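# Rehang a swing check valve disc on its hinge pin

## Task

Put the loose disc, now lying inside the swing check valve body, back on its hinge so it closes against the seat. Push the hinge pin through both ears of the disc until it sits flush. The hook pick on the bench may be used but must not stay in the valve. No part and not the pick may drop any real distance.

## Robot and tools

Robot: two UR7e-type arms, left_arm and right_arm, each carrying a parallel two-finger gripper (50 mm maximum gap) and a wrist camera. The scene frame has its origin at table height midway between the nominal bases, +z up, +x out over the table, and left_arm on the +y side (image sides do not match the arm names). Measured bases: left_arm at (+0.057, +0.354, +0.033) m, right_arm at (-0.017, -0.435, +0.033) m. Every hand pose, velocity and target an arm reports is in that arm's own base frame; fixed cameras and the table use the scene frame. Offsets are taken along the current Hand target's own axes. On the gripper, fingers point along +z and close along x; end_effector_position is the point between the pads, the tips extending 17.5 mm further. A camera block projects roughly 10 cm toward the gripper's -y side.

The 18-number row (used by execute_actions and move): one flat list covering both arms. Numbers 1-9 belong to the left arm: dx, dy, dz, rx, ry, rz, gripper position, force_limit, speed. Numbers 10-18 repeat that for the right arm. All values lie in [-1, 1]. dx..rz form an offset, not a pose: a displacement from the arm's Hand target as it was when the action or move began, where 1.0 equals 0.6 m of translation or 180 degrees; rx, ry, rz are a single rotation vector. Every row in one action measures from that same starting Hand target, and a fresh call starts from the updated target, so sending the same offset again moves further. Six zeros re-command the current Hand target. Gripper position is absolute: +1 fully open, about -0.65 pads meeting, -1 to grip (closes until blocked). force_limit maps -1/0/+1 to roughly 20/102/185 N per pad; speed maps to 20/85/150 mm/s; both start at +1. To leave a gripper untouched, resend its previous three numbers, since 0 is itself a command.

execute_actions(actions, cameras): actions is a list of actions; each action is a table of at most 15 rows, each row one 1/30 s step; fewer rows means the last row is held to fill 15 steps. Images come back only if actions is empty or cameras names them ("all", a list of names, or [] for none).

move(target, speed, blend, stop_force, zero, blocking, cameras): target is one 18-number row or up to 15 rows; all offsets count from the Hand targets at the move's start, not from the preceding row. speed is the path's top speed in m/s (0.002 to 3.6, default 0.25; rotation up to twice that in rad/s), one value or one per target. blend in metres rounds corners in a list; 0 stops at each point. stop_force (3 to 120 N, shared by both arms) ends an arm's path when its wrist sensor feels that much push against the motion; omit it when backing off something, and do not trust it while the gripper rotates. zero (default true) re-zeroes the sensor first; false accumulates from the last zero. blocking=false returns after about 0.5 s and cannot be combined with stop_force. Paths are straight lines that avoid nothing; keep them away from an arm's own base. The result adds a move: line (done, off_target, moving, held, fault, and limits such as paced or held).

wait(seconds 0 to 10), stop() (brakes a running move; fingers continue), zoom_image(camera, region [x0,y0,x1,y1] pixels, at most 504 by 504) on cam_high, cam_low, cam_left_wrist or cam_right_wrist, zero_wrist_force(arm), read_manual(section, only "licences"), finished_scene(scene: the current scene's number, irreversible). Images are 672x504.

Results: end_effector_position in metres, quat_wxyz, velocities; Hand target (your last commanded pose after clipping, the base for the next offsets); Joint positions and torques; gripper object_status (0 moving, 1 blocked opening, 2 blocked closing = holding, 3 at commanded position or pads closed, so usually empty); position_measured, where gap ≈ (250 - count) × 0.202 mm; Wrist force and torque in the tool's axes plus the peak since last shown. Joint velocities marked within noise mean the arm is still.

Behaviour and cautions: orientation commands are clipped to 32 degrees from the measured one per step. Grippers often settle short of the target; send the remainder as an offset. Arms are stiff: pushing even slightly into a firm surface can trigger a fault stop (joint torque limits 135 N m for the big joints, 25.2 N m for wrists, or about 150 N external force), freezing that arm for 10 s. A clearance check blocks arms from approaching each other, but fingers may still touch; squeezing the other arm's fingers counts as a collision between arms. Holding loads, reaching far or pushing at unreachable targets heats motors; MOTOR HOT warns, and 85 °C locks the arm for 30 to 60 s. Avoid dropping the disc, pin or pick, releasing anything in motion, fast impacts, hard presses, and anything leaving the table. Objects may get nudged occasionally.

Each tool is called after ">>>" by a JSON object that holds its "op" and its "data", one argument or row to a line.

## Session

>>> {"op": "execute_actions", "data": {
  "actions": []
}}

Scene clock: 0.00 s.
left_arm: end_effector_position=(+0.7860, -0.0048, +0.0907) position_measured=3 object_status=3 end_effector_quat_wxyz=(+0.000, +0.997, -0.080, +0.001) | right_arm: end_effector_position=(+0.4958, +0.0353, +0.1272) position_measured=3 object_status=3 end_effector_quat_wxyz=(+0.206, +0.214, +0.955, -0.011)
Joint positions: left_arm=[-0.176 -0.789 1.086 -1.869 -1.571 1.554] | right_arm=[3.641 -1.53 -2.313 -0.564 1.284 -0.675]
Joint velocities: within noise
Joint torques (N m): no reading
Wrist force (N): no reading
Wrist torque (N m): no reading
Wrist force, peak (N): no reading
Hand target: left_arm +0.7860, -0.0048, +0.0907; +0.000, +0.997, -0.080, +0.001 | right_arm +0.4958, +0.0353, +0.1272; +0.206, +0.214, +0.955, -0.011
Tool commands: left_gripper/position=+1.0 left_gripper/force_limit=+1.0 left_gripper/speed=+1.0 right_gripper/position=+1.0 right_gripper/force_limit=+1.0 right_gripper/speed=+1.0
camera_calibration:
cam_left_wrist: T_world_to_cam=[[0.989903, -0.140472, -0.018985, -0.763797], [-0.124752, -0.926947, 0.353844, 0.0758442], [-0.0673033, -0.347903, -0.935112, 0.265742], [0, 0, 0, 1]] pos_world=[0.783431, 0.0554637, 0.207161]
cam_right_wrist: T_world_to_cam=[[-0.82299, 0.392704, -0.410453, 0.453325], [0.232026, 0.891922, 0.388124, -0.181867], [0.518509, 0.224186, -0.82516, -0.0304532], [0, 0, 0, 1]] pos_world=[0.43107, -0.00898449, 0.231527]

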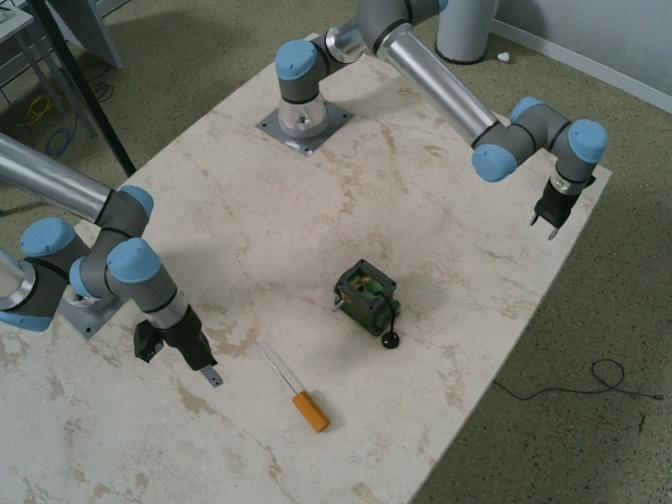

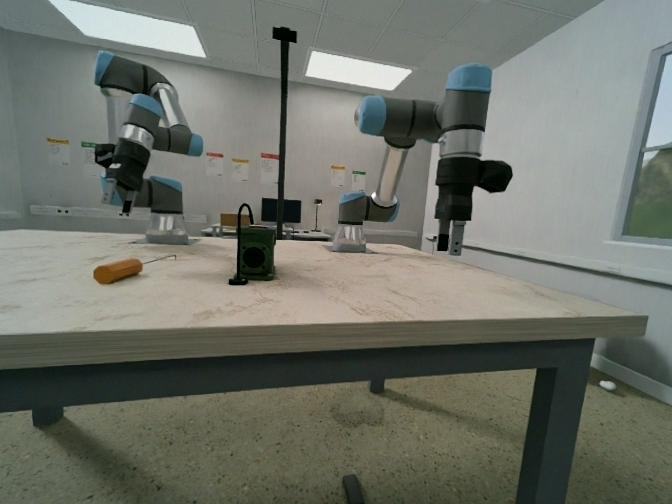

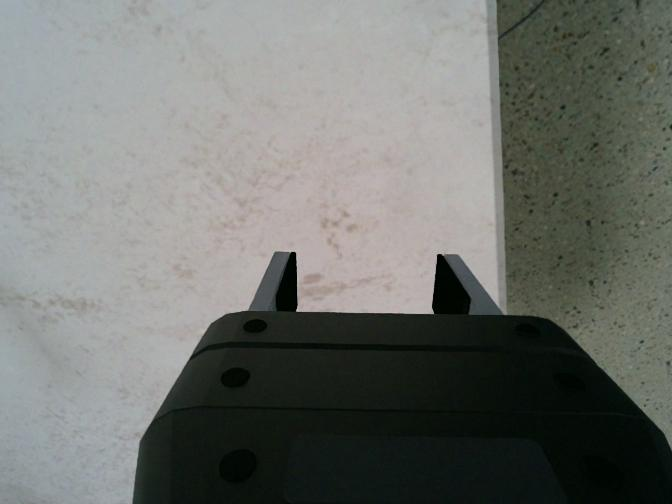

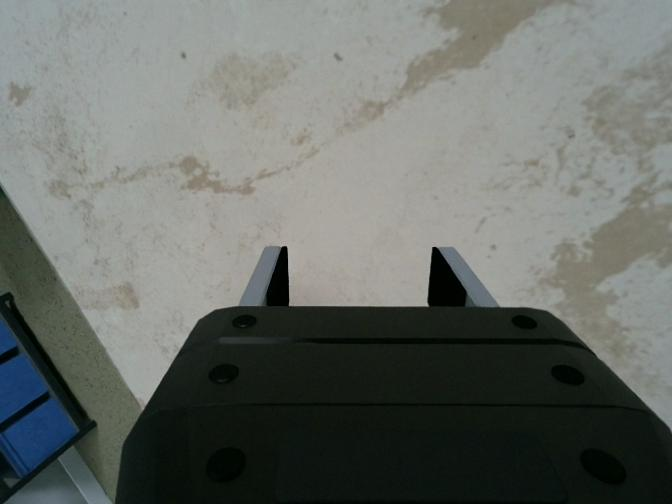

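>>> {"op": "move", "data": {
  "target": [
    [0,0,-0.28,0,0,0,1,1,1,0,0,0,0,0,0,1,1,1],
    [-0.278,0.577,-0.279,0.017,0.263,0.915,1,1,1,0,0,0,0,0,0,1,1,1]
  ],
  "speed": 0.4,
  "cameras": ["cam_left_wrist","cam_high"]
}}

>>> {"op": "zoom_image", "data": {
  "camera": "cam_left_wrist",
  "region": [150, 0, 500, 300]
}}

Scene clock: 16.50 s.
left_arm: end_effector_position=(+0.5660, -0.3200, +0.2580) position_measured=3 object_status=3 end_effector_quat_wxyz=(-0.003, +0.002, +0.961, -0.276) | right_arm: end_effector_position=(+0.4958, +0.0353, +0.1272) position_measured=3 object_status=3 end_effector_quat_wxyz=(+0.206, +0.214, +0.955, -0.011)
Joint positions: left_arm=[-0.536 -1.299 1.621 -2.196 -2.049 4.105] | right_arm=[3.641 -1.53 -2.313 -0.564 1.284 -0.675]
Joint torques (N m): left_arm=[13.66 -50.2 -12.67 -6.34 0.43 1.57] | right_arm=[-0.65 19.1 19.03 3.58 -0.74 0.21]
Wrist force (N): left_arm=[0.3 0.6 -0.6] | right_arm=[-0.1 0.0 -0.1]
Wrist torque (N m): left_arm=[-0.02 -0.05 0.07] | right_arm=[0.01 0.01 0.00]
Wrist force, peak (N): left_arm=[-0.4 0.1 4.4] | right_arm=[0.3 0.2 0.3]
Hand target: left_arm +0.5660, -0.3199, +0.2580; -0.003, +0.002, +0.961, -0.276 | right_arm +0.4958, +0.0353, +0.1272; +0.206, +0.214, +0.955, -0.011
Off the commanded pose: left_arm 0.000 m, 0 deg | right_arm 0.000 m, 0 deg.
move: done
camera_calibration:
cam_left_wrist: T_world_to_cam=[[-0.999764, -0.0215808, -0.00241313, 0.572714], [-0.0206812, 0.980141, -0.197218, 0.3906], [0.00662133, -0.197122, -0.980357, 0.315727], [0, 0, 0, 1]] pos_world=[0.578567, -0.308247, 0.38794]
Images, in order (width x height): cam_high 672x504, cam_left_wrist 672x504.

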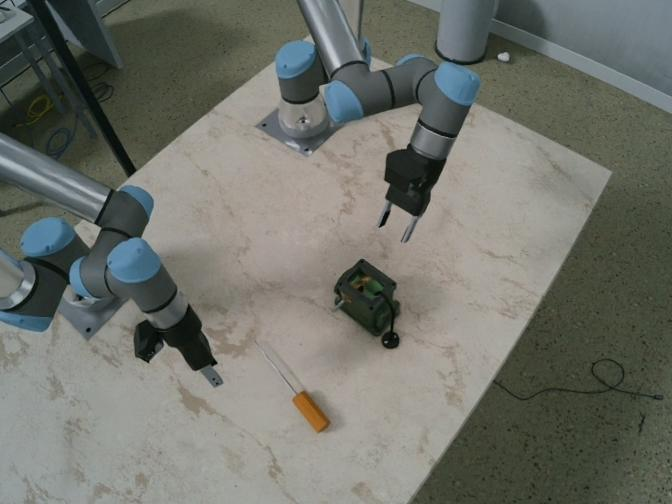

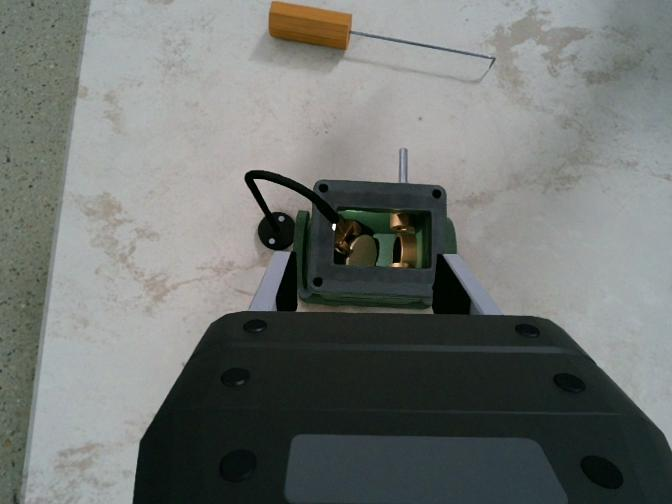

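Scaled by 1.440 from the camera's 672x504 image, which has a finer 960x720 frame.

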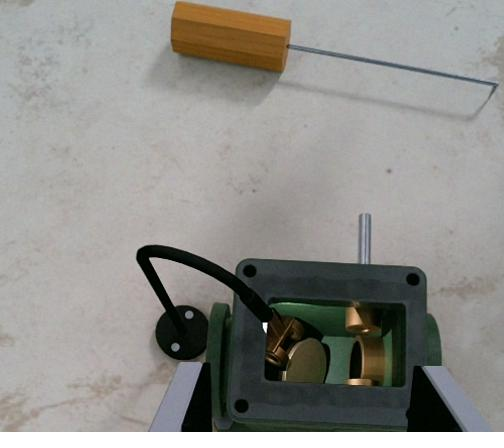

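>>> {"op": "zoom_image", "data": {
  "camera": "cam_left_wrist",
  "region": [300, 170, 460, 310]
}}

>>> {"op": "zoom_image", "data": {
  "camera": "cam_high",
  "region": [325, 250, 415, 340]
}}

Scaled by 3.150 from the camera's 672x504 image, which has a finer 960x720 frame.

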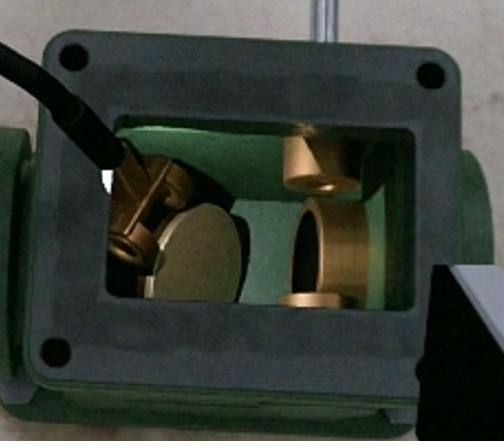

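Scaled by 5.600 from the camera's 672x504 image, which has a finer 960x720 frame.

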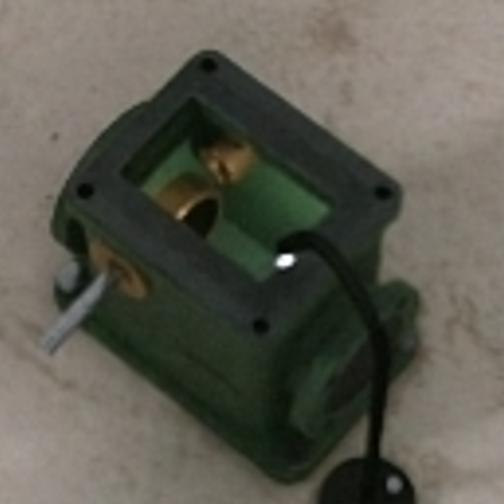

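>>> {"op": "move", "data": {
  "target": [0.018,0.101,0.133,0.1,0,0,1,1,1,0,0,0,0,0,0,1,1,1],
  "speed": 0.15,
  "cameras": ["cam_left_wrist"]
}}

>>> {"op": "zoom_image", "data": {
  "camera": "cam_left_wrist",
  "region": [220, 60, 500, 310]
}}

Scene clock: 29.50 s.
left_arm: end_effector_position=(+0.5547, -0.3108, +0.1582) position_measured=3 object_status=3 end_effector_quat_wxyz=(-0.004, +0.001, +0.906, -0.423) | right_arm: end_effector_position=(+0.4958, +0.0353, +0.1272) position_measured=3 object_status=3 end_effector_quat_wxyz=(+0.206, +0.214, +0.955, -0.011)
Joint positions: left_arm=[-0.436 -1.142 1.896 -2.784 -2.344 4.09] | right_arm=[3.641 -1.53 -2.313 -0.564 1.284 -0.675]
Joint torques (N m): left_arm=[-12.02 -39.02 -30.53 -5.93 -2.3 1.55] | right_arm=[-0.42 17.64 19.74 3.29 -0.82 0.09]
Wrist force (N): left_arm=[0.9 0.5 -1.2] | right_arm=[-0.2 0.0 -0.1]
Wrist torque (N m): left_arm=[-0.08 -0.10 0.08] | right_arm=[-0.01 0.03 0.00]
Wrist force, peak (N): left_arm=[0.9 2.6 -0.4] | right_arm=[0.4 0.1 0.2]
Hand target: left_arm +0.5547, -0.3109, +0.1582; -0.004, +0.001, +0.906, -0.423 | right_arm +0.4958, +0.0353, +0.1272; +0.206, +0.214, +0.955, -0.011
Off the commanded pose: left_arm 0.000 m, 0 deg | right_arm 0.000 m, 0 deg.
move: done
camera_calibration:
cam_left_wrist: T_world_to_cam=[[-0.99972, -0.0227717, 0.00637783, 0.559619], [-0.0229745, 0.871353, -0.490119, 0.375473], [0.00560351, -0.490129, -0.871632, 0.112061], [0, 0, 0, 1]] pos_world=[0.567461, -0.259501, 0.278133]
Images, in order (width x height): cam_left_wrist 672x504.

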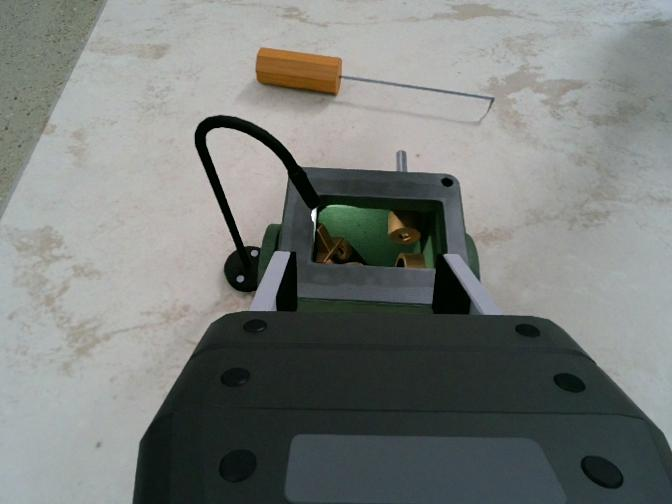

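Scaled by 1.800 from the camera's 672x504 image, which has a finer 960x720 frame.

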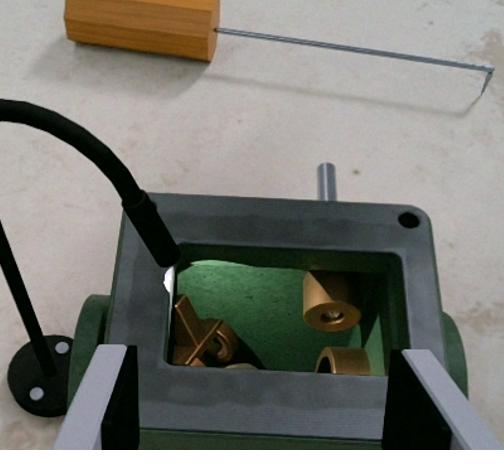

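>>> {"op": "move", "data": {
  "target": [0.048,-0.0265,0.102,-0.163,0,0,1,1,1,0,0,0,0,0,0,1,1,1],
  "speed": 0.1,
  "cameras": ["cam_left_wrist"]
}}

>>> {"op": "zoom_image", "data": {
  "camera": "cam_left_wrist",
  "region": [180, 100, 480, 320]
}}

Scene clock: 40.70 s.
left_arm: end_effector_position=(+0.5255, -0.3680, +0.1313) position_measured=3 object_status=3 end_effector_quat_wxyz=(-0.003, +0.002, +0.984, -0.180) | right_arm: end_effector_position=(+0.4958, +0.0353, +0.1272) position_measured=3 object_status=3 end_effector_quat_wxyz=(+0.206, +0.214, +0.955, -0.011)
Joint positions: left_arm=[-0.708 -1.206 1.769 -2.37 -1.848 3.975] | right_arm=[3.641 -1.53 -2.313 -0.564 1.284 -0.675]
Joint torques (N m): left_arm=[12.68 -46.55 -9.48 -6.02 -0.94 1.65] | right_arm=[0.52 19.42 21.82 3.51 -0.71 -0.06]
Wrist force (N): left_arm=[0.1 0.3 -0.3] | right_arm=[0.1 -0.2 0.0]
Wrist torque (N m): left_arm=[-0.03 0.00 0.01] | right_arm=[-0.03 -0.03 0.01]
Wrist force, peak (N): left_arm=[0.6 1.6 -1.3] | right_arm=[0.2 -0.4 -0.1]
Hand target: left_arm +0.5255, -0.3679, +0.1313; -0.003, +0.002, +0.984, -0.180 | right_arm +0.4958, +0.0353, +0.1272; +0.206, +0.214, +0.955, -0.011
Off the commanded pose: left_arm 0.000 m, 0 deg | right_arm 0.000 m, 0 deg.
move: done
camera_calibration:
cam_left_wrist: T_world_to_cam=[[-0.999785, -0.0192949, -0.00761733, 0.532372], [-0.0192893, 0.999814, -0.000811347, 0.392558], [0.00763156, -0.00066424, -0.999971, 0.256676], [0, 0, 0, 1]] pos_world=[0.537871, -0.382043, 0.261043]
Images, in order (width x height): cam_left_wrist 672x504.

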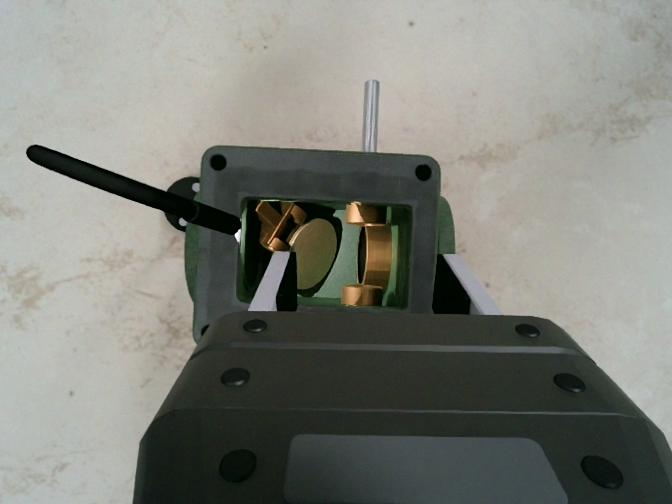

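Scaled by 1.680 from the camera's 672x504 image, which has a finer 960x720 frame.

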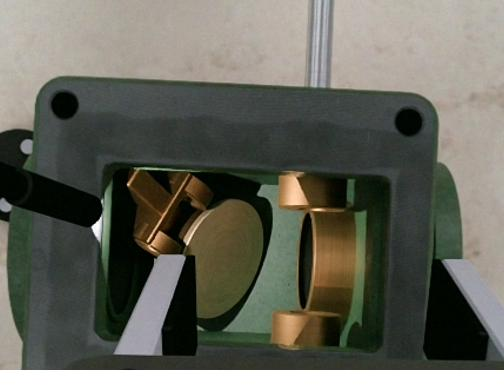

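>>> {"op": "move", "data": {
  "target": [0,0,0,0,0,0,1,1,1,-0.177,0.185,0.170,-0.175,0.053,-0.549,1,1,1],
  "speed": 0.3,
  "cameras": ["cam_right_wrist"]
}}

>>> {"op": "zoom_image", "data": {
  "camera": "cam_right_wrist",
  "region": [150, 50, 550, 350]
}}

Scene clock: 88.97 s.
left_arm: end_effector_position=(+0.5255, -0.3679, +0.1313) position_measured=3 object_status=3 end_effector_quat_wxyz=(-0.003, +0.002, +0.984, -0.180) | right_arm: end_effector_position=(+0.6688, +0.0820, +0.0836) position_measured=3 object_status=3 end_effector_quat_wxyz=(+0.100, -0.631, +0.765, +0.082)
Joint positions: left_arm=[-0.708 -1.206 1.769 -2.37 -1.848 3.975] | right_arm=[3.372 -2.09 -1.611 -0.901 1.807 -2.708]
Joint torques (N m): left_arm=[13.45 -52.49 -11.06 -4.97 -0.69 1.64] | right_arm=[-5.93 44.83 18.47 3.48 -0.83 -2.1]
Wrist force (N): left_arm=[0.3 0.3 0.0] | right_arm=[-0.2 0.1 -0.1]
Wrist torque (N m): left_arm=[-0.02 -0.02 0.01] | right_arm=[-0.01 0.03 -0.12]
Wrist force, peak (N): left_arm=[0.1 0.8 -0.6] | right_arm=[-0.5 -0.9 0.2]
Hand target: left_arm +0.5255, -0.3679, +0.1313; -0.003, +0.002, +0.984, -0.180 | right_arm +0.6688, +0.0821, +0.0836; +0.100, -0.632, +0.764, +0.082
Off the commanded pose: left_arm 0.000 m, 0 deg | right_arm 0.000 m, 0 deg.
move: done
camera_calibration:
cam_right_wrist: T_world_to_cam=[[-0.171503, -0.947837, -0.268684, 0.221935], [-0.935727, 0.0713944, 0.345424, 0.605059], [-0.308223, 0.310657, -0.899161, 0.385437], [0, 0, 0, 1]] pos_world=[0.723033, 0.0474215, 0.197199]
Images, in order (width x height): cam_right_wrist 672x504.

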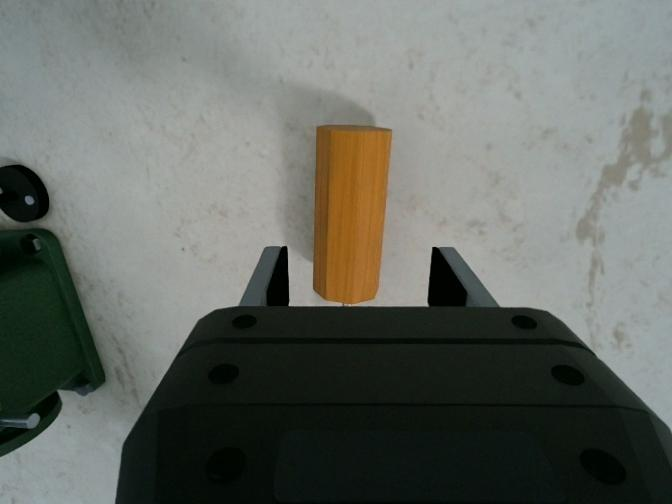

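Scaled by 1.260 from the camera's 672x504 image, which has a finer 960x720 frame.

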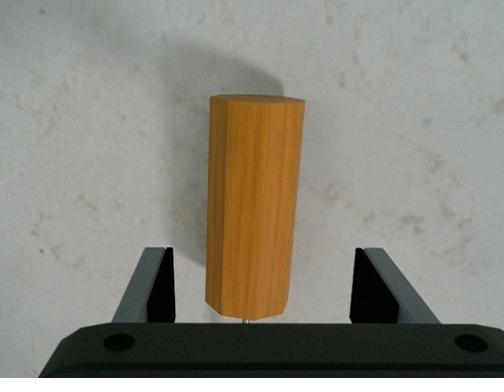

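>>> {"op": "execute_actions", "data": {
  "actions": [
    [[0,0,0,0,0,0,1,1,1,0,0,0,0,0,0,0.54,1,1]]
  ]
}}

>>> {"op": "move", "data": {
  "target": [
    [0,0,0,0,0,0,1,1,1,0.0023,0.0115,0.11,0,0,0,0.54,1,1],
    [0,0,0,0,0,0,1,1,1,0.0023,0.0115,0.1575,0,0,0,0.54,1,1]
  ],
  "speed": [0.1,0.03],
  "stop_force": 5
}}

>>> {"op": "execute_actions", "data": {
  "actions": [
    [[0,0,0,0,0,0,1,1,1,0,0,0,0,0,0,-1,1,-0.8]],
    [[0,0,0,0,0,0,1,1,1,0,0,0,0,0,0,-1,1,-0.8]],
    [[0,0,0,0,0,0,1,1,1,0,0,0,0,0,0,-1,1,-0.8]]
  ],
  "cameras": ["cam_right_wrist"]
}}

Scene clock: 103.40 s.
left_arm: end_effector_position=(+0.5255, -0.3679, +0.1313) position_measured=3 object_status=3 end_effector_quat_wxyz=(-0.003, +0.002, +0.984, -0.180) | right_arm: end_effector_position=(+0.6688, +0.0821, +0.0837) position_measured=72 object_status=3 end_effector_quat_wxyz=(+0.100, -0.632, +0.764, +0.082)
Joint positions: left_arm=[-0.708 -1.206 1.769 -2.37 -1.848 3.975] | right_arm=[3.372 -2.09 -1.611 -0.902 1.807 -2.709]
Joint torques (N m): left_arm=[13.47 -52.15 -10.72 -6.24 -1.18 1.54] | right_arm=[9.84 39.07 31.27 2.1 -0.91 -1.8]
Wrist force (N): left_arm=[0.1 0.2 -0.6] | right_arm=[-0.3 0.2 -0.1]
Wrist torque (N m): left_arm=[-0.05 0.01 0.01] | right_arm=[-0.02 0.05 -0.08]
Wrist force, peak (N): left_arm=[0.2 0.9 -0.5] | right_arm=[-0.5 0.2 -0.3]
Hand target: left_arm +0.5255, -0.3679, +0.1313; -0.003, +0.002, +0.984, -0.180 | right_arm +0.6688, +0.0821, +0.0836; +0.100, -0.632, +0.764, +0.082
Off the commanded pose: left_arm 0.000 m, 0 deg | right_arm 0.000 m, 0 deg.
Step readings (end_effector_position of left_arm | right_arm):
0: (+0.5255, -0.3679, +0.1313) | (+0.6688, +0.0821, +0.0837)
1: (+0.5255, -0.3679, +0.1313) | (+0.6688, +0.0821, +0.0837)
2: (+0.5255, -0.3679, +0.1313) | (+0.6688, +0.0821, +0.0837)
4: (+0.5255, -0.3679, +0.1313) | (+0.6688, +0.0821, +0.0837)
8: (+0.5255, -0.3679, +0.1313) | (+0.6688, +0.0821, +0.0837)
15: (+0.5255, -0.3679, +0.1313) | (+0.6688, +0.0821, +0.0837)

Scene clock: 105.47 s.
left_arm: end_effector_position=(+0.5255, -0.3679, +0.1313) position_measured=3 object_status=3 end_effector_quat_wxyz=(-0.003, +0.002, +0.984, -0.180) | right_arm: end_effector_position=(+0.6655, +0.1010, +0.0105) position_measured=72 object_status=3 end_effector_quat_wxyz=(+0.100, -0.632, +0.764, +0.082)
Joint positions: left_arm=[-0.708 -1.206 1.769 -2.37 -1.848 3.975] | right_arm=[3.402 -2.19 -1.674 -0.732 1.804 -2.678]
Joint torques (N m): left_arm=[12.58 -52.2 -10.72 -6.33 -1.22 1.51] | right_arm=[-11.01 35.96 31.1 5.17 2.09 -2.43]
Wrist force (N): left_arm=[-0.1 0.5 -0.4] | right_arm=[-0.5 -0.2 -0.2]
Wrist torque (N m): left_arm=[0.00 0.04 0.01] | right_arm=[-0.04 0.03 -0.10]
Wrist force, peak (N): left_arm=[0.6 0.5 -0.6] | right_arm=[-3.7 0.7 -5.8]
Hand target: left_arm +0.5255, -0.3679, +0.1313; -0.003, +0.002, +0.984, -0.180 | right_arm +0.6655, +0.1010, +0.0105; +0.100, -0.632, +0.764, +0.082 (not the last commanded pose)
Off the commanded pose: left_arm 0.000 m, 0 deg | right_arm 0.019 m, 0 deg.
move: contact (right_arm); path passed 1 of 2 targets

Scene clock: 107.17 s.
left_arm: end_effector_position=(+0.5255, -0.3679, +0.1313) position_measured=3 object_status=3 end_effector_quat_wxyz=(-0.003, +0.002, +0.984, -0.180) | right_arm: end_effector_position=(+0.6655, +0.1010, +0.0105) position_measured=108 object_status=2 end_effector_quat_wxyz=(+0.100, -0.632, +0.764, +0.082)
Joint positions: left_arm=[-0.708 -1.206 1.769 -2.37 -1.848 3.975] | right_arm=[3.402 -2.19 -1.674 -0.732 1.804 -2.678]
Joint torques (N m): left_arm=[13.16 -52.29 -10.62 -6.32 -1.18 1.55] | right_arm=[-10.06 38.12 28.17 4.31 0.29 -2.3]
Wrist force (N): left_arm=[0.3 0.6 -0.2] | right_arm=[-0.1 -0.4 0.6]
Wrist torque (N m): left_arm=[0.03 -0.03 0.01] | right_arm=[-0.06 -0.01 -0.11]
Wrist force, peak (N): left_arm=[0.3 0.3 -0.9] | right_arm=[-0.5 -0.5 0.8]
Hand target: left_arm +0.5255, -0.3679, +0.1313; -0.003, +0.002, +0.984, -0.180 | right_arm +0.6655, +0.1010, +0.0105; +0.100, -0.632, +0.764, +0.082
Off the commanded pose: left_arm 0.000 m, 0 deg | right_arm 0.000 m, 0 deg.
Step readings (end_effector_position of left_arm | right_arm):
0: (+0.5255, -0.3679, +0.1313) | (+0.6655, +0.1010, +0.0105)
1: (+0.5255, -0.3679, +0.1313) | (+0.6655, +0.1010, +0.0105)
2: (+0.5255, -0.3679, +0.1313) | (+0.6655, +0.1010, +0.0105)
4: (+0.5255, -0.3679, +0.1313) | (+0.6655, +0.1010, +0.0105)
8: (+0.5255, -0.3679, +0.1313) | (+0.6655, +0.1010, +0.0105)
15: (+0.5255, -0.3679, +0.1313) | (+0.6655, +0.1010, +0.0105)
16: (+0.5255, -0.3679, +0.1313) | (+0.6655, +0.1010, +0.0105)
17: (+0.5255, -0.3679, +0.1313) | (+0.6655, +0.1010, +0.0105)
19: (+0.5255, -0.3679, +0.1313) | (+0.6655, +0.1010, +0.0105)
23: (+0.5255, -0.3679, +0.1313) | (+0.6655, +0.1010, +0.0105)
30: (+0.5255, -0.3679, +0.1313) | (+0.6655, +0.1010, +0.0105)
31: (+0.5255, -0.3679, +0.1313) | (+0.6655, +0.1010, +0.0105)
32: (+0.5255, -0.3679, +0.1313) | (+0.6655, +0.1010, +0.0105)
34: (+0.5255, -0.3679, +0.1313) | (+0.6655, +0.1010, +0.0105)
38: (+0.5255, -0.3679, +0.1313) | (+0.6655, +0.1010, +0.0105)
45: (+0.5255, -0.3679, +0.1313) | (+0.6655, +0.1010, +0.0105)
camera_calibration:
cam_right_wrist: T_world_to_cam=[[-0.171174, -0.947922, -0.268594, 0.219484], [-0.93575, 0.0711008, 0.345422, 0.62603], [-0.308336, 0.310464, -0.899189, 0.312828], [0, 0, 0, 1]] pos_world=[0.719834, 0.0664208, 0.123999]
Images, in order (width x height): cam_right_wrist 672x504.

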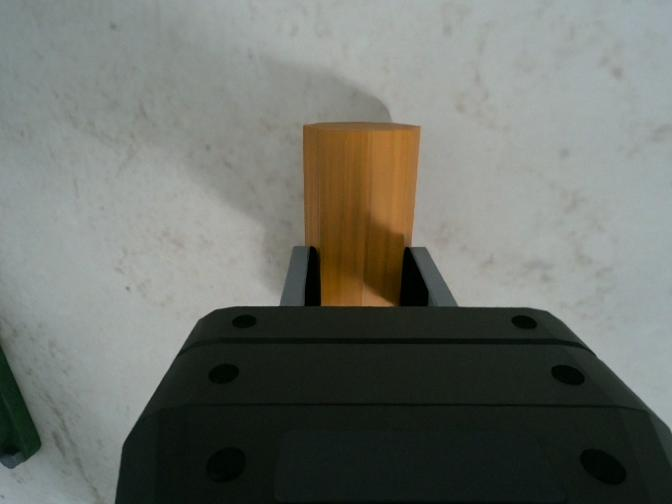

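>>> {"op": "execute_actions", "data": {
  "actions": [
    [[0,0,0,0,0,0,1,1,1,0,0,0,0,0,0,0.54,1,1]]
  ]
}}

>>> {"op": "move", "data": {
  "target": [0,0,0,0,0,0,1,1,1,0,0.0035,0.0325,0,0,0,0.54,1,1],
  "speed": 0.02,
  "stop_force": 5
}}

>>> {"op": "execute_actions", "data": {
  "actions": [
    [[0,0,0,0,0,0,1,1,1,0,0,0,0,0,0,-1,1,-0.8]],
    [[0,0,0,0,0,0,1,1,1,0,0,0,0,0,0,-1,1,-0.8]],
    [[0,0,0,0,0,0,1,1,1,0,0,0,0,0,0,-1,1,-0.8]]
  ],
  "cameras": ["cam_right_wrist"]
}}

Scene clock: 112.57 s.
left_arm: end_effector_position=(+0.5255, -0.3679, +0.1313) position_measured=3 object_status=3 end_effector_quat_wxyz=(-0.003, +0.002, +0.984, -0.180) | right_arm: end_effector_position=(+0.6655, +0.1010, +0.0105) position_measured=72 object_status=3 end_effector_quat_wxyz=(+0.100, -0.632, +0.764, +0.082)
Joint positions: left_arm=[-0.708 -1.206 1.769 -2.37 -1.848 3.975] | right_arm=[3.402 -2.19 -1.674 -0.732 1.804 -2.678]
Joint torques (N m): left_arm=[12.94 -52.5 -11 -6.18 -1.19 1.45] | right_arm=[-6.54 40.08 26.64 2.47 -0.09 -2.36]
Wrist force (N): left_arm=[0.2 0.3 -0.5] | right_arm=[0.0 -0.2 -0.1]
Wrist torque (N m): left_arm=[-0.03 0.00 0.01] | right_arm=[-0.04 -0.03 -0.11]
Wrist force, peak (N): left_arm=[0.3 0.7 -0.6] | right_arm=[-0.4 -0.5 1.0]
Hand target: left_arm +0.5255, -0.3679, +0.1313; -0.003, +0.002, +0.984, -0.180 | right_arm +0.6655, +0.1010, +0.0105; +0.100, -0.632, +0.764, +0.082
Off the commanded pose: left_arm 0.000 m, 0 deg | right_arm 0.000 m, 0 deg.
Step readings (end_effector_position of left_arm | right_arm):
0: (+0.5255, -0.3679, +0.1313) | (+0.6655, +0.1010, +0.0105)
1: (+0.5255, -0.3679, +0.1313) | (+0.6655, +0.1010, +0.0105)
2: (+0.5255, -0.3679, +0.1313) | (+0.6655, +0.1010, +0.0105)
4: (+0.5255, -0.3679, +0.1313) | (+0.6655, +0.1010, +0.0105)
8: (+0.5255, -0.3679, +0.1313) | (+0.6655, +0.1010, +0.0105)
15: (+0.5255, -0.3679, +0.1313) | (+0.6655, +0.1010, +0.0105)

Scene clock: 113.97 s.
left_arm: end_effector_position=(+0.5255, -0.3679, +0.1313) position_measured=3 object_status=3 end_effector_quat_wxyz=(-0.003, +0.002, +0.984, -0.180) | right_arm: end_effector_position=(+0.6654, +0.1020, +0.0067) position_measured=72 object_status=3 end_effector_quat_wxyz=(+0.100, -0.631, +0.764, +0.082)
Joint positions: left_arm=[-0.708 -1.206 1.769 -2.37 -1.848 3.975] | right_arm=[3.403 -2.196 -1.677 -0.723 1.803 -2.676]
Joint torques (N m): left_arm=[12.98 -52.14 -10.62 -6.26 -1.15 1.39] | right_arm=[-12.09 53.83 30.33 5.29 0.08 -2.51]
Wrist force (N): left_arm=[0.3 0.6 -0.2] | right_arm=[-0.1 -0.2 0.9]
Wrist torque (N m): left_arm=[0.01 -0.02 0.02] | right_arm=[-0.03 -0.01 -0.12]
Wrist force, peak (N): left_arm=[0.5 0.7 -0.7] | right_arm=[-6.4 2.2 -14.7]
Hand target: left_arm +0.5255, -0.3679, +0.1313; -0.003, +0.002, +0.984, -0.180 | right_arm +0.6654, +0.1021, +0.0067; +0.100, -0.631, +0.764, +0.082 (not the last commanded pose)
Off the commanded pose: left_arm 0.000 m, 0 deg | right_arm 0.016 m, 0 deg.
move: contact (right_arm)

Scene clock: 115.67 s.
left_arm: end_effector_position=(+0.5255, -0.3679, +0.1313) position_measured=3 object_status=3 end_effector_quat_wxyz=(-0.003, +0.002, +0.984, -0.180) | right_arm: end_effector_position=(+0.6654, +0.1021, +0.0067) position_measured=91 object_status=2 end_effector_quat_wxyz=(+0.100, -0.631, +0.764, +0.082)
Joint positions: left_arm=[-0.708 -1.206 1.769 -2.37 -1.848 3.975] | right_arm=[3.403 -2.196 -1.677 -0.723 1.803 -2.676]
Joint torques (N m): left_arm=[13.16 -52.34 -10.51 -6.2 -1.17 1.49] | right_arm=[-11.07 51.92 30.38 5.08 1.23 -2.41]
Wrist force (N): left_arm=[0.2 0.3 -0.2] | right_arm=[-0.3 -0.3 0.5]
Wrist torque (N m): left_arm=[-0.03 -0.01 0.01] | right_arm=[-0.04 0.03 -0.12]
Wrist force, peak (N): left_arm=[0.1 0.7 -0.7] | right_arm=[-0.1 -0.5 1.0]
Hand target: left_arm +0.5255, -0.3679, +0.1313; -0.003, +0.002, +0.984, -0.180 | right_arm +0.6654, +0.1021, +0.0067; +0.100, -0.631, +0.764, +0.082
Off the commanded pose: left_arm 0.000 m, 0 deg | right_arm 0.000 m, 0 deg.
Step readings (end_effector_position of left_arm | right_arm):
0: (+0.5255, -0.3679, +0.1313) | (+0.6654, +0.1020, +0.0067)
1: (+0.5255, -0.3679, +0.1313) | (+0.6654, +0.1020, +0.0067)
2: (+0.5255, -0.3679, +0.1313) | (+0.6654, +0.1020, +0.0067)
4: (+0.5255, -0.3679, +0.1313) | (+0.6654, +0.1020, +0.0067)
8: (+0.5255, -0.3679, +0.1313) | (+0.6654, +0.1020, +0.0067)
15: (+0.5255, -0.3679, +0.1313) | (+0.6654, +0.1020, +0.0067)
16: (+0.5255, -0.3679, +0.1313) | (+0.6654, +0.1020, +0.0067)
17: (+0.5255, -0.3679, +0.1313) | (+0.6654, +0.1020, +0.0067)
19: (+0.5255, -0.3679, +0.1313) | (+0.6654, +0.1020, +0.0067)
23: (+0.5255, -0.3679, +0.1313) | (+0.6654, +0.1020, +0.0067)
30: (+0.5255, -0.3679, +0.1313) | (+0.6654, +0.1020, +0.0067)
31: (+0.5255, -0.3679, +0.1313) | (+0.6654, +0.1020, +0.0067)
32: (+0.5255, -0.3679, +0.1313) | (+0.6654, +0.1020, +0.0067)
34: (+0.5255, -0.3679, +0.1313) | (+0.6654, +0.1020, +0.0067)
38: (+0.5255, -0.3679, +0.1313) | (+0.6654, +0.1020, +0.0067)
45: (+0.5255, -0.3679, +0.1313) | (+0.6654, +0.1020, +0.0067)
camera_calibration:
cam_right_wrist: T_world_to_cam=[[-0.171134, -0.947923, -0.268616, 0.219378], [-0.935826, 0.0711259, 0.345211, 0.627129], [-0.308128, 0.310456, -0.899263, 0.308989], [0, 0, 0, 1]] pos_world=[0.719634, 0.0674208, 0.120299]
Images, in order (width x height): cam_right_wrist 672x504.

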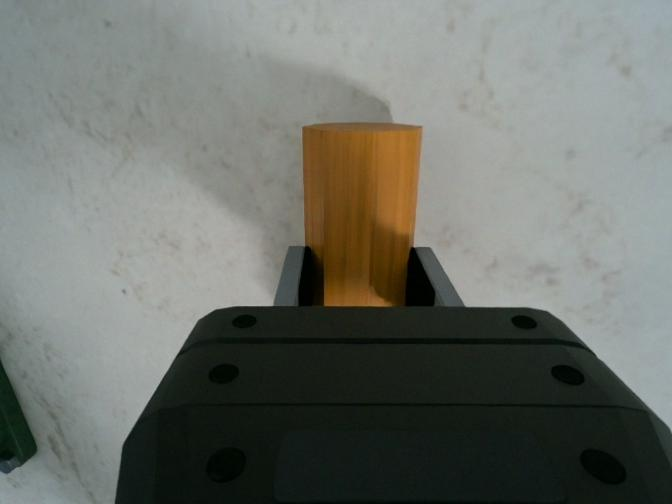

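>>> {"op": "execute_actions", "data": {
  "actions": [
    [[0,0,0,0,0,0,1,1,1,0,0,0,0,0,0,0.85,1,1]]
  ]
}}

>>> {"op": "move", "data": {
  "target": [0,0,0,0,0,0,1,1,1,0,0,0.019,0,0,0,0.85,1,1],
  "speed": 0.02,
  "stop_force": 5
}}

>>> {"op": "execute_actions", "data": {
  "actions": [
    [[0,0,0,0,0,0,1,1,1,0,0,0,0,0,0,-1,1,-0.8]],
    [[0,0,0,0,0,0,1,1,1,0,0,0,0,0,0,-1,1,-0.8]],
    [[0,0,0,0,0,0,1,1,1,0,0,0,0,0,0,-1,1,-0.8]]
  ],
  "cameras": ["cam_right_wrist"]
}}

Scene clock: 121.83 s.
left_arm: end_effector_position=(+0.5255, -0.3679, +0.1313) position_measured=3 object_status=3 end_effector_quat_wxyz=(-0.003, +0.002, +0.984, -0.180) | right_arm: end_effector_position=(+0.6654, +0.1021, +0.0067) position_measured=25 object_status=3 end_effector_quat_wxyz=(+0.100, -0.631, +0.764, +0.082)
Joint positions: left_arm=[-0.708 -1.206 1.769 -2.37 -1.848 3.975] | right_arm=[3.403 -2.196 -1.677 -0.723 1.803 -2.676]
Joint torques (N m): left_arm=[13.11 -52.06 -11.02 -6.2 -1.22 1.34] | right_arm=[-12.17 50.87 31.4 4.47 1.69 -2.36]
Wrist force (N): left_arm=[0.2 0.4 -0.3] | right_arm=[-0.5 -0.2 0.0]
Wrist torque (N m): left_arm=[-0.02 -0.01 0.01] | right_arm=[-0.04 0.03 -0.12]
Wrist force, peak (N): left_arm=[0.0 0.7 -0.6] | right_arm=[-0.5 -0.4 0.9]
Hand target: left_arm +0.5255, -0.3679, +0.1313; -0.003, +0.002, +0.984, -0.180 | right_arm +0.6654, +0.1021, +0.0067; +0.100, -0.631, +0.764, +0.082
Off the commanded pose: left_arm 0.000 m, 0 deg | right_arm 0.000 m, 0 deg.
Step readings (end_effector_position of left_arm | right_arm):
0: (+0.5255, -0.3679, +0.1313) | (+0.6654, +0.1021, +0.0067)
1: (+0.5255, -0.3679, +0.1313) | (+0.6654, +0.1021, +0.0067)
2: (+0.5255, -0.3679, +0.1313) | (+0.6654, +0.1021, +0.0067)
4: (+0.5255, -0.3679, +0.1313) | (+0.6654, +0.1021, +0.0067)
8: (+0.5255, -0.3679, +0.1313) | (+0.6654, +0.1021, +0.0067)
15: (+0.5255, -0.3679, +0.1313) | (+0.6654, +0.1021, +0.0067)

Scene clock: 123.37 s.
left_arm: end_effector_position=(+0.5255, -0.3679, +0.1313) position_measured=3 object_status=3 end_effector_quat_wxyz=(-0.003, +0.002, +0.984, -0.180) | right_arm: end_effector_position=(+0.6659, +0.1050, -0.0043) position_measured=25 object_status=3 end_effector_quat_wxyz=(+0.100, -0.632, +0.764, +0.082)
Joint positions: left_arm=[-0.708 -1.206 1.769 -2.37 -1.848 3.975] | right_arm=[3.407 -2.215 -1.679 -0.7 1.803 -2.672]
Joint torques (N m): left_arm=[12.68 -52.27 -10.89 -6.12 -1.21 1.34] | right_arm=[-7.57 53.16 18.6 1.33 -0.1 -2.34]
Wrist force (N): left_arm=[-0.1 0.3 -0.4] | right_arm=[-0.1 -0.2 0.0]
Wrist torque (N m): left_arm=[-0.04 0.03 0.02] | right_arm=[-0.04 -0.04 -0.14]
Wrist force, peak (N): left_arm=[0.2 0.6 -0.6] | right_arm=[-0.7 -0.4 -0.1]
Hand target: left_arm +0.5255, -0.3679, +0.1313; -0.003, +0.002, +0.984, -0.180 | right_arm +0.6660, +0.1049, -0.0043; +0.100, -0.631, +0.764, +0.082
Off the commanded pose: left_arm 0.000 m, 0 deg | right_arm 0.000 m, 0 deg.
move: done

Scene clock: 125.07 s.
left_arm: end_effector_position=(+0.5255, -0.3679, +0.1313) position_measured=3 object_status=3 end_effector_quat_wxyz=(-0.003, +0.002, +0.984, -0.180) | right_arm: end_effector_position=(+0.6660, +0.1049, -0.0043) position_measured=75 object_status=2 end_effector_quat_wxyz=(+0.100, -0.631, +0.764, +0.082)
Joint positions: left_arm=[-0.708 -1.206 1.769 -2.37 -1.848 3.975] | right_arm=[3.407 -2.215 -1.679 -0.7 1.803 -2.672]
Joint torques (N m): left_arm=[13.02 -51.64 -10.4 -6.26 -1.18 1.4] | right_arm=[-11.51 52.88 28.54 1.95 0.95 -1.97]
Wrist force (N): left_arm=[0.4 0.3 -0.5] | right_arm=[-0.1 -0.5 0.5]
Wrist torque (N m): left_arm=[-0.02 -0.02 0.01] | right_arm=[-0.09 -0.01 -0.15]
Wrist force, peak (N): left_arm=[0.4 0.7 -0.2] | right_arm=[0.1 -0.5 0.8]
Hand target: left_arm +0.5255, -0.3679, +0.1313; -0.003, +0.002, +0.984, -0.180 | right_arm +0.6660, +0.1049, -0.0043; +0.100, -0.631, +0.764, +0.082
Off the commanded pose: left_arm 0.000 m, 0 deg | right_arm 0.000 m, 0 deg.
Step readings (end_effector_position of left_arm | right_arm):
0: (+0.5255, -0.3679, +0.1313) | (+0.6659, +0.1050, -0.0043)
1: (+0.5255, -0.3679, +0.1313) | (+0.6659, +0.1050, -0.0043)
2: (+0.5255, -0.3679, +0.1313) | (+0.6659, +0.1050, -0.0043)
4: (+0.5255, -0.3679, +0.1313) | (+0.6659, +0.1050, -0.0043)
8: (+0.5255, -0.3679, +0.1313) | (+0.6659, +0.1050, -0.0043)
15: (+0.5255, -0.3679, +0.1313) | (+0.6659, +0.1049, -0.0043)
16: (+0.5255, -0.3679, +0.1313) | (+0.6659, +0.1049, -0.0043)
17: (+0.5255, -0.3679, +0.1313) | (+0.6659, +0.1049, -0.0043)
19: (+0.5255, -0.3679, +0.1313) | (+0.6659, +0.1049, -0.0043)
23: (+0.5255, -0.3679, +0.1313) | (+0.6659, +0.1049, -0.0043)
30: (+0.5255, -0.3679, +0.1313) | (+0.6660, +0.1049, -0.0043)
31: (+0.5255, -0.3679, +0.1313) | (+0.6660, +0.1049, -0.0043)
32: (+0.5255, -0.3679, +0.1313) | (+0.6660, +0.1049, -0.0043)
34: (+0.5255, -0.3679, +0.1313) | (+0.6660, +0.1049, -0.0043)
38: (+0.5255, -0.3679, +0.1313) | (+0.6660, +0.1049, -0.0043)
45: (+0.5255, -0.3679, +0.1313) | (+0.6660, +0.1049, -0.0043)
camera_calibration:
cam_right_wrist: T_world_to_cam=[[-0.171134, -0.947923, -0.268616, 0.219274], [-0.935826, 0.0711259, 0.345211, 0.631281], [-0.308128, 0.310456, -0.899263, 0.298381], [0, 0, 0, 1]] pos_world=[0.720234, 0.0703208, 0.109299]
Images, in order (width x height): cam_right_wrist 672x504.

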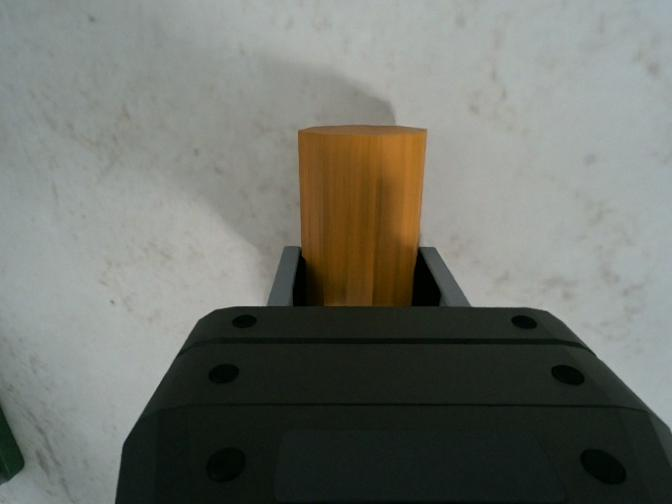

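>>> {"op": "move", "data": {
  "target": [
    [0,0,0,0,0,0,1,1,1,-0.087,0,-0.322,0,0,0,-1,1,-0.8],
    [0,0,0,0,0,0,1,1,1,-0.273,0.439,-0.59,0.502,0.104,-0.0257,-1,1,-0.8]
  ],
  "speed": [0.1,0.25],
  "cameras": ["cam_high","cam_low","cam_right_wrist"]
}}

>>> {"op": "zoom_image", "data": {
  "camera": "cam_high",
  "region": [150, 150, 420, 370]
}}

>>> {"op": "zoom_image", "data": {
  "camera": "cam_low",
  "region": [120, 100, 320, 290]
}}

Scene clock: 145.60 s.
left_arm: end_effector_position=(+0.5255, -0.3679, +0.1313) position_measured=3 object_status=3 end_effector_quat_wxyz=(-0.003, +0.002, +0.984, -0.180) | right_arm: end_effector_position=(+0.4194, +0.2210, +0.3795) position_measured=75 object_status=2 end_effector_quat_wxyz=(+0.406, -0.406, +0.579, -0.579)
Joint positions: left_arm=[-0.708 -1.206 1.769 -2.37 -1.848 3.975] | right_arm=[4.58 -1.458 -1.956 -2.871 0.214 0.003]
Joint torques (N m): left_arm=[12.71 -51.43 -10.97 -6.14 -1.21 1.26] | right_arm=[-9.96 18.35 8.39 -1.86 -1.3 1.99]
Wrist force (N): left_arm=[0.0 0.3 -0.2] | right_arm=[-1.3 4.7 -2.7]
Wrist torque (N m): left_arm=[-0.03 0.02 0.01] | right_arm=[0.25 -0.06 0.00]
Wrist force, peak (N): left_arm=[0.3 0.8 -0.8] | right_arm=[-1.2 5.2 -2.9]
Hand target: left_arm +0.5255, -0.3679, +0.1313; -0.003, +0.002, +0.984, -0.180 | right_arm +0.4194, +0.2209, +0.3794; +0.406, -0.406, +0.579, -0.579
Off the commanded pose: left_arm 0.000 m, 0 deg | right_arm 0.000 m, 0 deg.
move: done
camera_calibration:
cam_right_wrist: T_world_to_cam=[[-0.328885, -0.944317, 0.00999571, 0.349789], [-0.345212, 0.110364, -0.932013, 0.4881], [0.879013, -0.309976, -0.362286, -0.033059], [0, 0, 0, 1]] pos_world=[0.312597, 0.266195, 0.439442]
Images, in order (width x height): cam_high 672x504, cam_low 672x504, cam_right_wrist 672x504.

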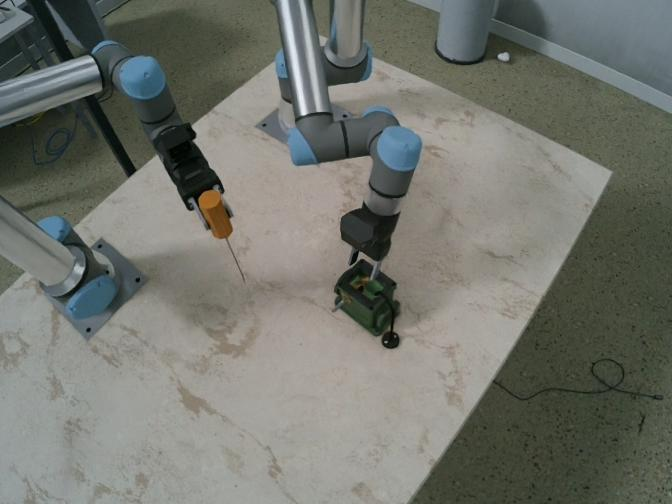

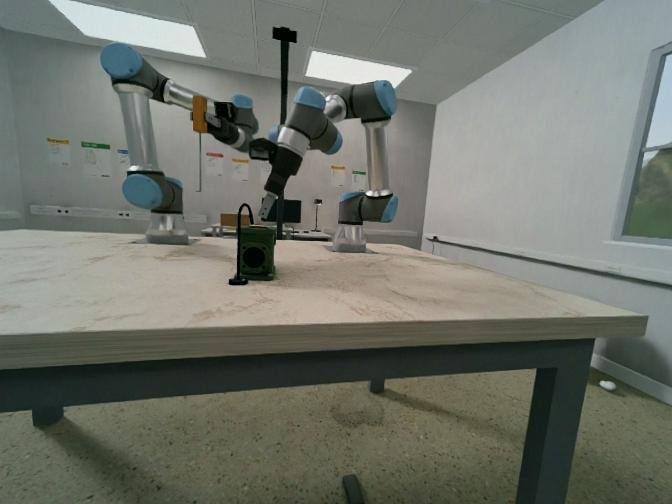

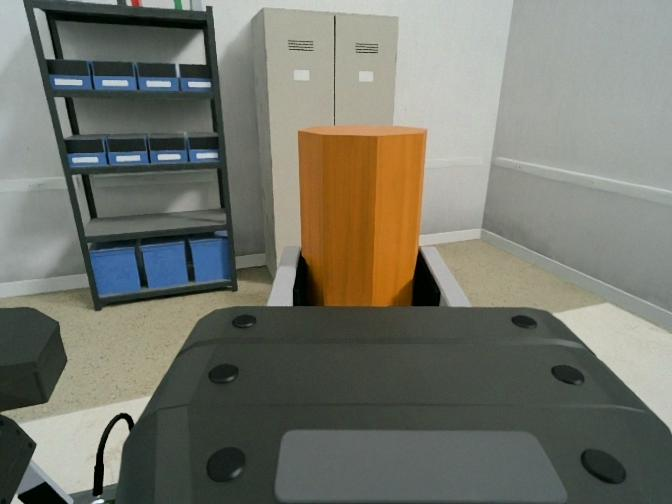

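Scaled by 1.867 from the camera's 672x504 image, which has a finer 960x720 frame.

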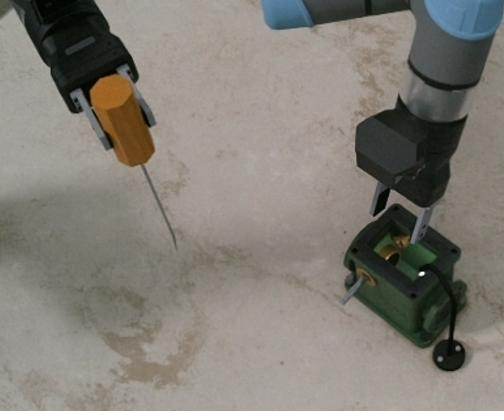

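Scaled by 2.520 from the camera's 672x504 image, which has a finer 960x720 frame.

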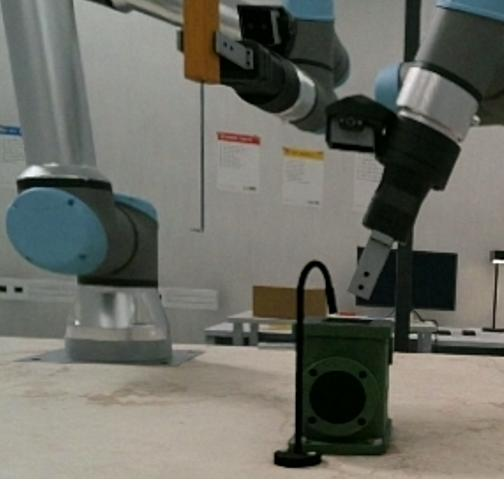

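>>> {"op": "move", "data": {
  "target": [-0.049,0.074,-0.075,0.163,0,0,1,1,1,0,0,0,0,0,0,-1,1,-0.8],
  "speed": 0.12
}}

>>> {"op": "move", "data": {
  "target": [0,0,0,0,0,0,1,1,1,-0.3545,0.1175,0.16,0,0,0,-1,1,-0.8],
  "speed": 0.12,
  "stop_force": 10,
  "cameras": ["cam_left_wrist","cam_high"]
}}

>>> {"op": "zoom_image", "data": {
  "camera": "cam_left_wrist",
  "region": [240, 120, 460, 310]
}}

Scene clock: 167.97 s.
left_arm: end_effector_position=(+0.5553, -0.3105, +0.1573) position_measured=3 object_status=3 end_effector_quat_wxyz=(-0.004, +0.001, +0.906, -0.423) | right_arm: end_effector_position=(+0.4194, +0.2209, +0.3794) position_measured=75 object_status=2 end_effector_quat_wxyz=(+0.406, -0.406, +0.579, -0.579)
Joint positions: left_arm=[-0.435 -1.14 1.895 -2.784 -2.344 4.091] | right_arm=[4.58 -1.458 -1.957 -2.871 0.214 0.003]
Joint torques (N m): left_arm=[-10.6 -52.29 -27.29 -1.49 -1.97 -1.63] | right_arm=[11.97 25.17 9.42 1.78 -1.5 -2.14]
Wrist force (N): left_arm=[1.1 0.7 -0.9] | right_arm=[-1.1 4.6 -2.5]
Wrist torque (N m): left_arm=[-0.06 -0.14 0.04] | right_arm=[0.24 -0.09 0.00]
Wrist force, peak (N): left_arm=[0.5 1.8 -1.4] | right_arm=[-1.0 4.9 -3.1]
Hand target: left_arm +0.5553, -0.3106, +0.1575; -0.004, +0.001, +0.906, -0.423 | right_arm +0.4194, +0.2209, +0.3794; +0.406, -0.406, +0.579, -0.579
Off the commanded pose: left_arm 0.000 m, 0 deg | right_arm 0.000 m, 0 deg.
move: done

Scene clock: 171.23 s.
left_arm: end_effector_position=(+0.5553, -0.3106, +0.1575) position_measured=3 object_status=3 end_effector_quat_wxyz=(-0.004, +0.001, +0.906, -0.423) | right_arm: end_effector_position=(+0.5821, +0.3883, +0.3091) position_measured=75 object_status=2 end_effector_quat_wxyz=(+0.406, -0.406, +0.579, -0.579)
Joint positions: left_arm=[-0.435 -1.14 1.895 -2.784 -2.344 4.091] | right_arm=[4.325 -2.054 -1.426 -2.786 -0.04 -0.017]
Joint torques (N m): left_arm=[-11.86 -52.66 -32.31 -6.03 -2.56 -1.56] | right_arm=[10.98 33.42 31.44 -1.47 -1.15 1.88]
Wrist force (N): left_arm=[0.9 0.6 -1.2] | right_arm=[-1.2 4.4 -2.9]
Wrist torque (N m): left_arm=[-0.07 -0.10 0.04] | right_arm=[0.23 -0.09 -0.15]
Wrist force, peak (N): left_arm=[1.1 1.0 -1.2] | right_arm=[-3.1 5.2 -2.1]
Hand target: left_arm +0.5553, -0.3106, +0.1575; -0.004, +0.001, +0.906, -0.423 | right_arm +0.5821, +0.3883, +0.3091; +0.406, -0.406, +0.579, -0.579
Off the commanded pose: left_arm 0.000 m, 0 deg | right_arm 0.000 m, 0 deg.
move: done
camera_calibration:
cam_left_wrist: T_world_to_cam=[[-0.999727, -0.0225593, 0.00614784, 0.560353], [-0.022675, 0.871224, -0.490362, 0.374747], [0.00570605, -0.490367, -0.871497, 0.111437], [0, 0, 0, 1]] pos_world=[0.568062, -0.259203, 0.277433]
Images, in order (width x height): cam_high 672x504, cam_left_wrist 672x504.

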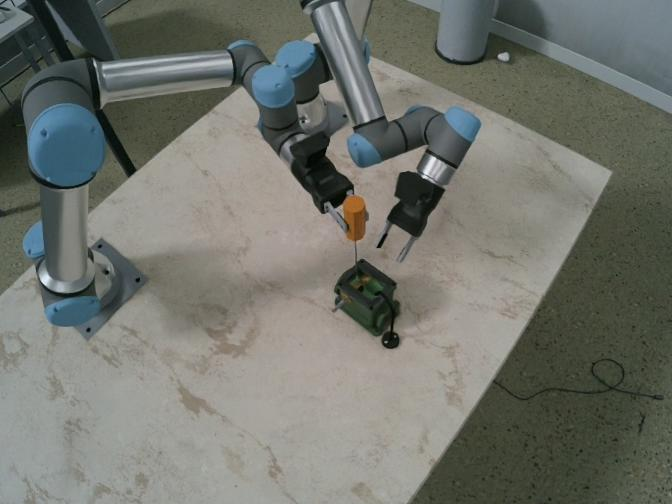

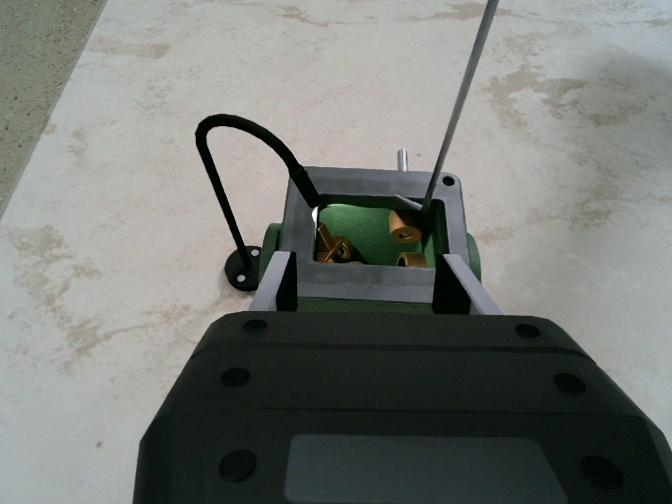

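Scaled by 2.291 from the camera's 672x504 image, which has a finer 960x720 frame.

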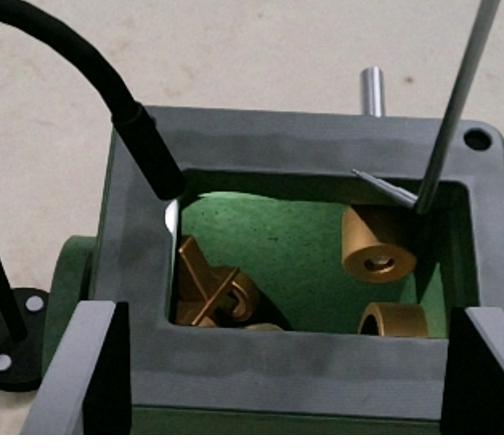

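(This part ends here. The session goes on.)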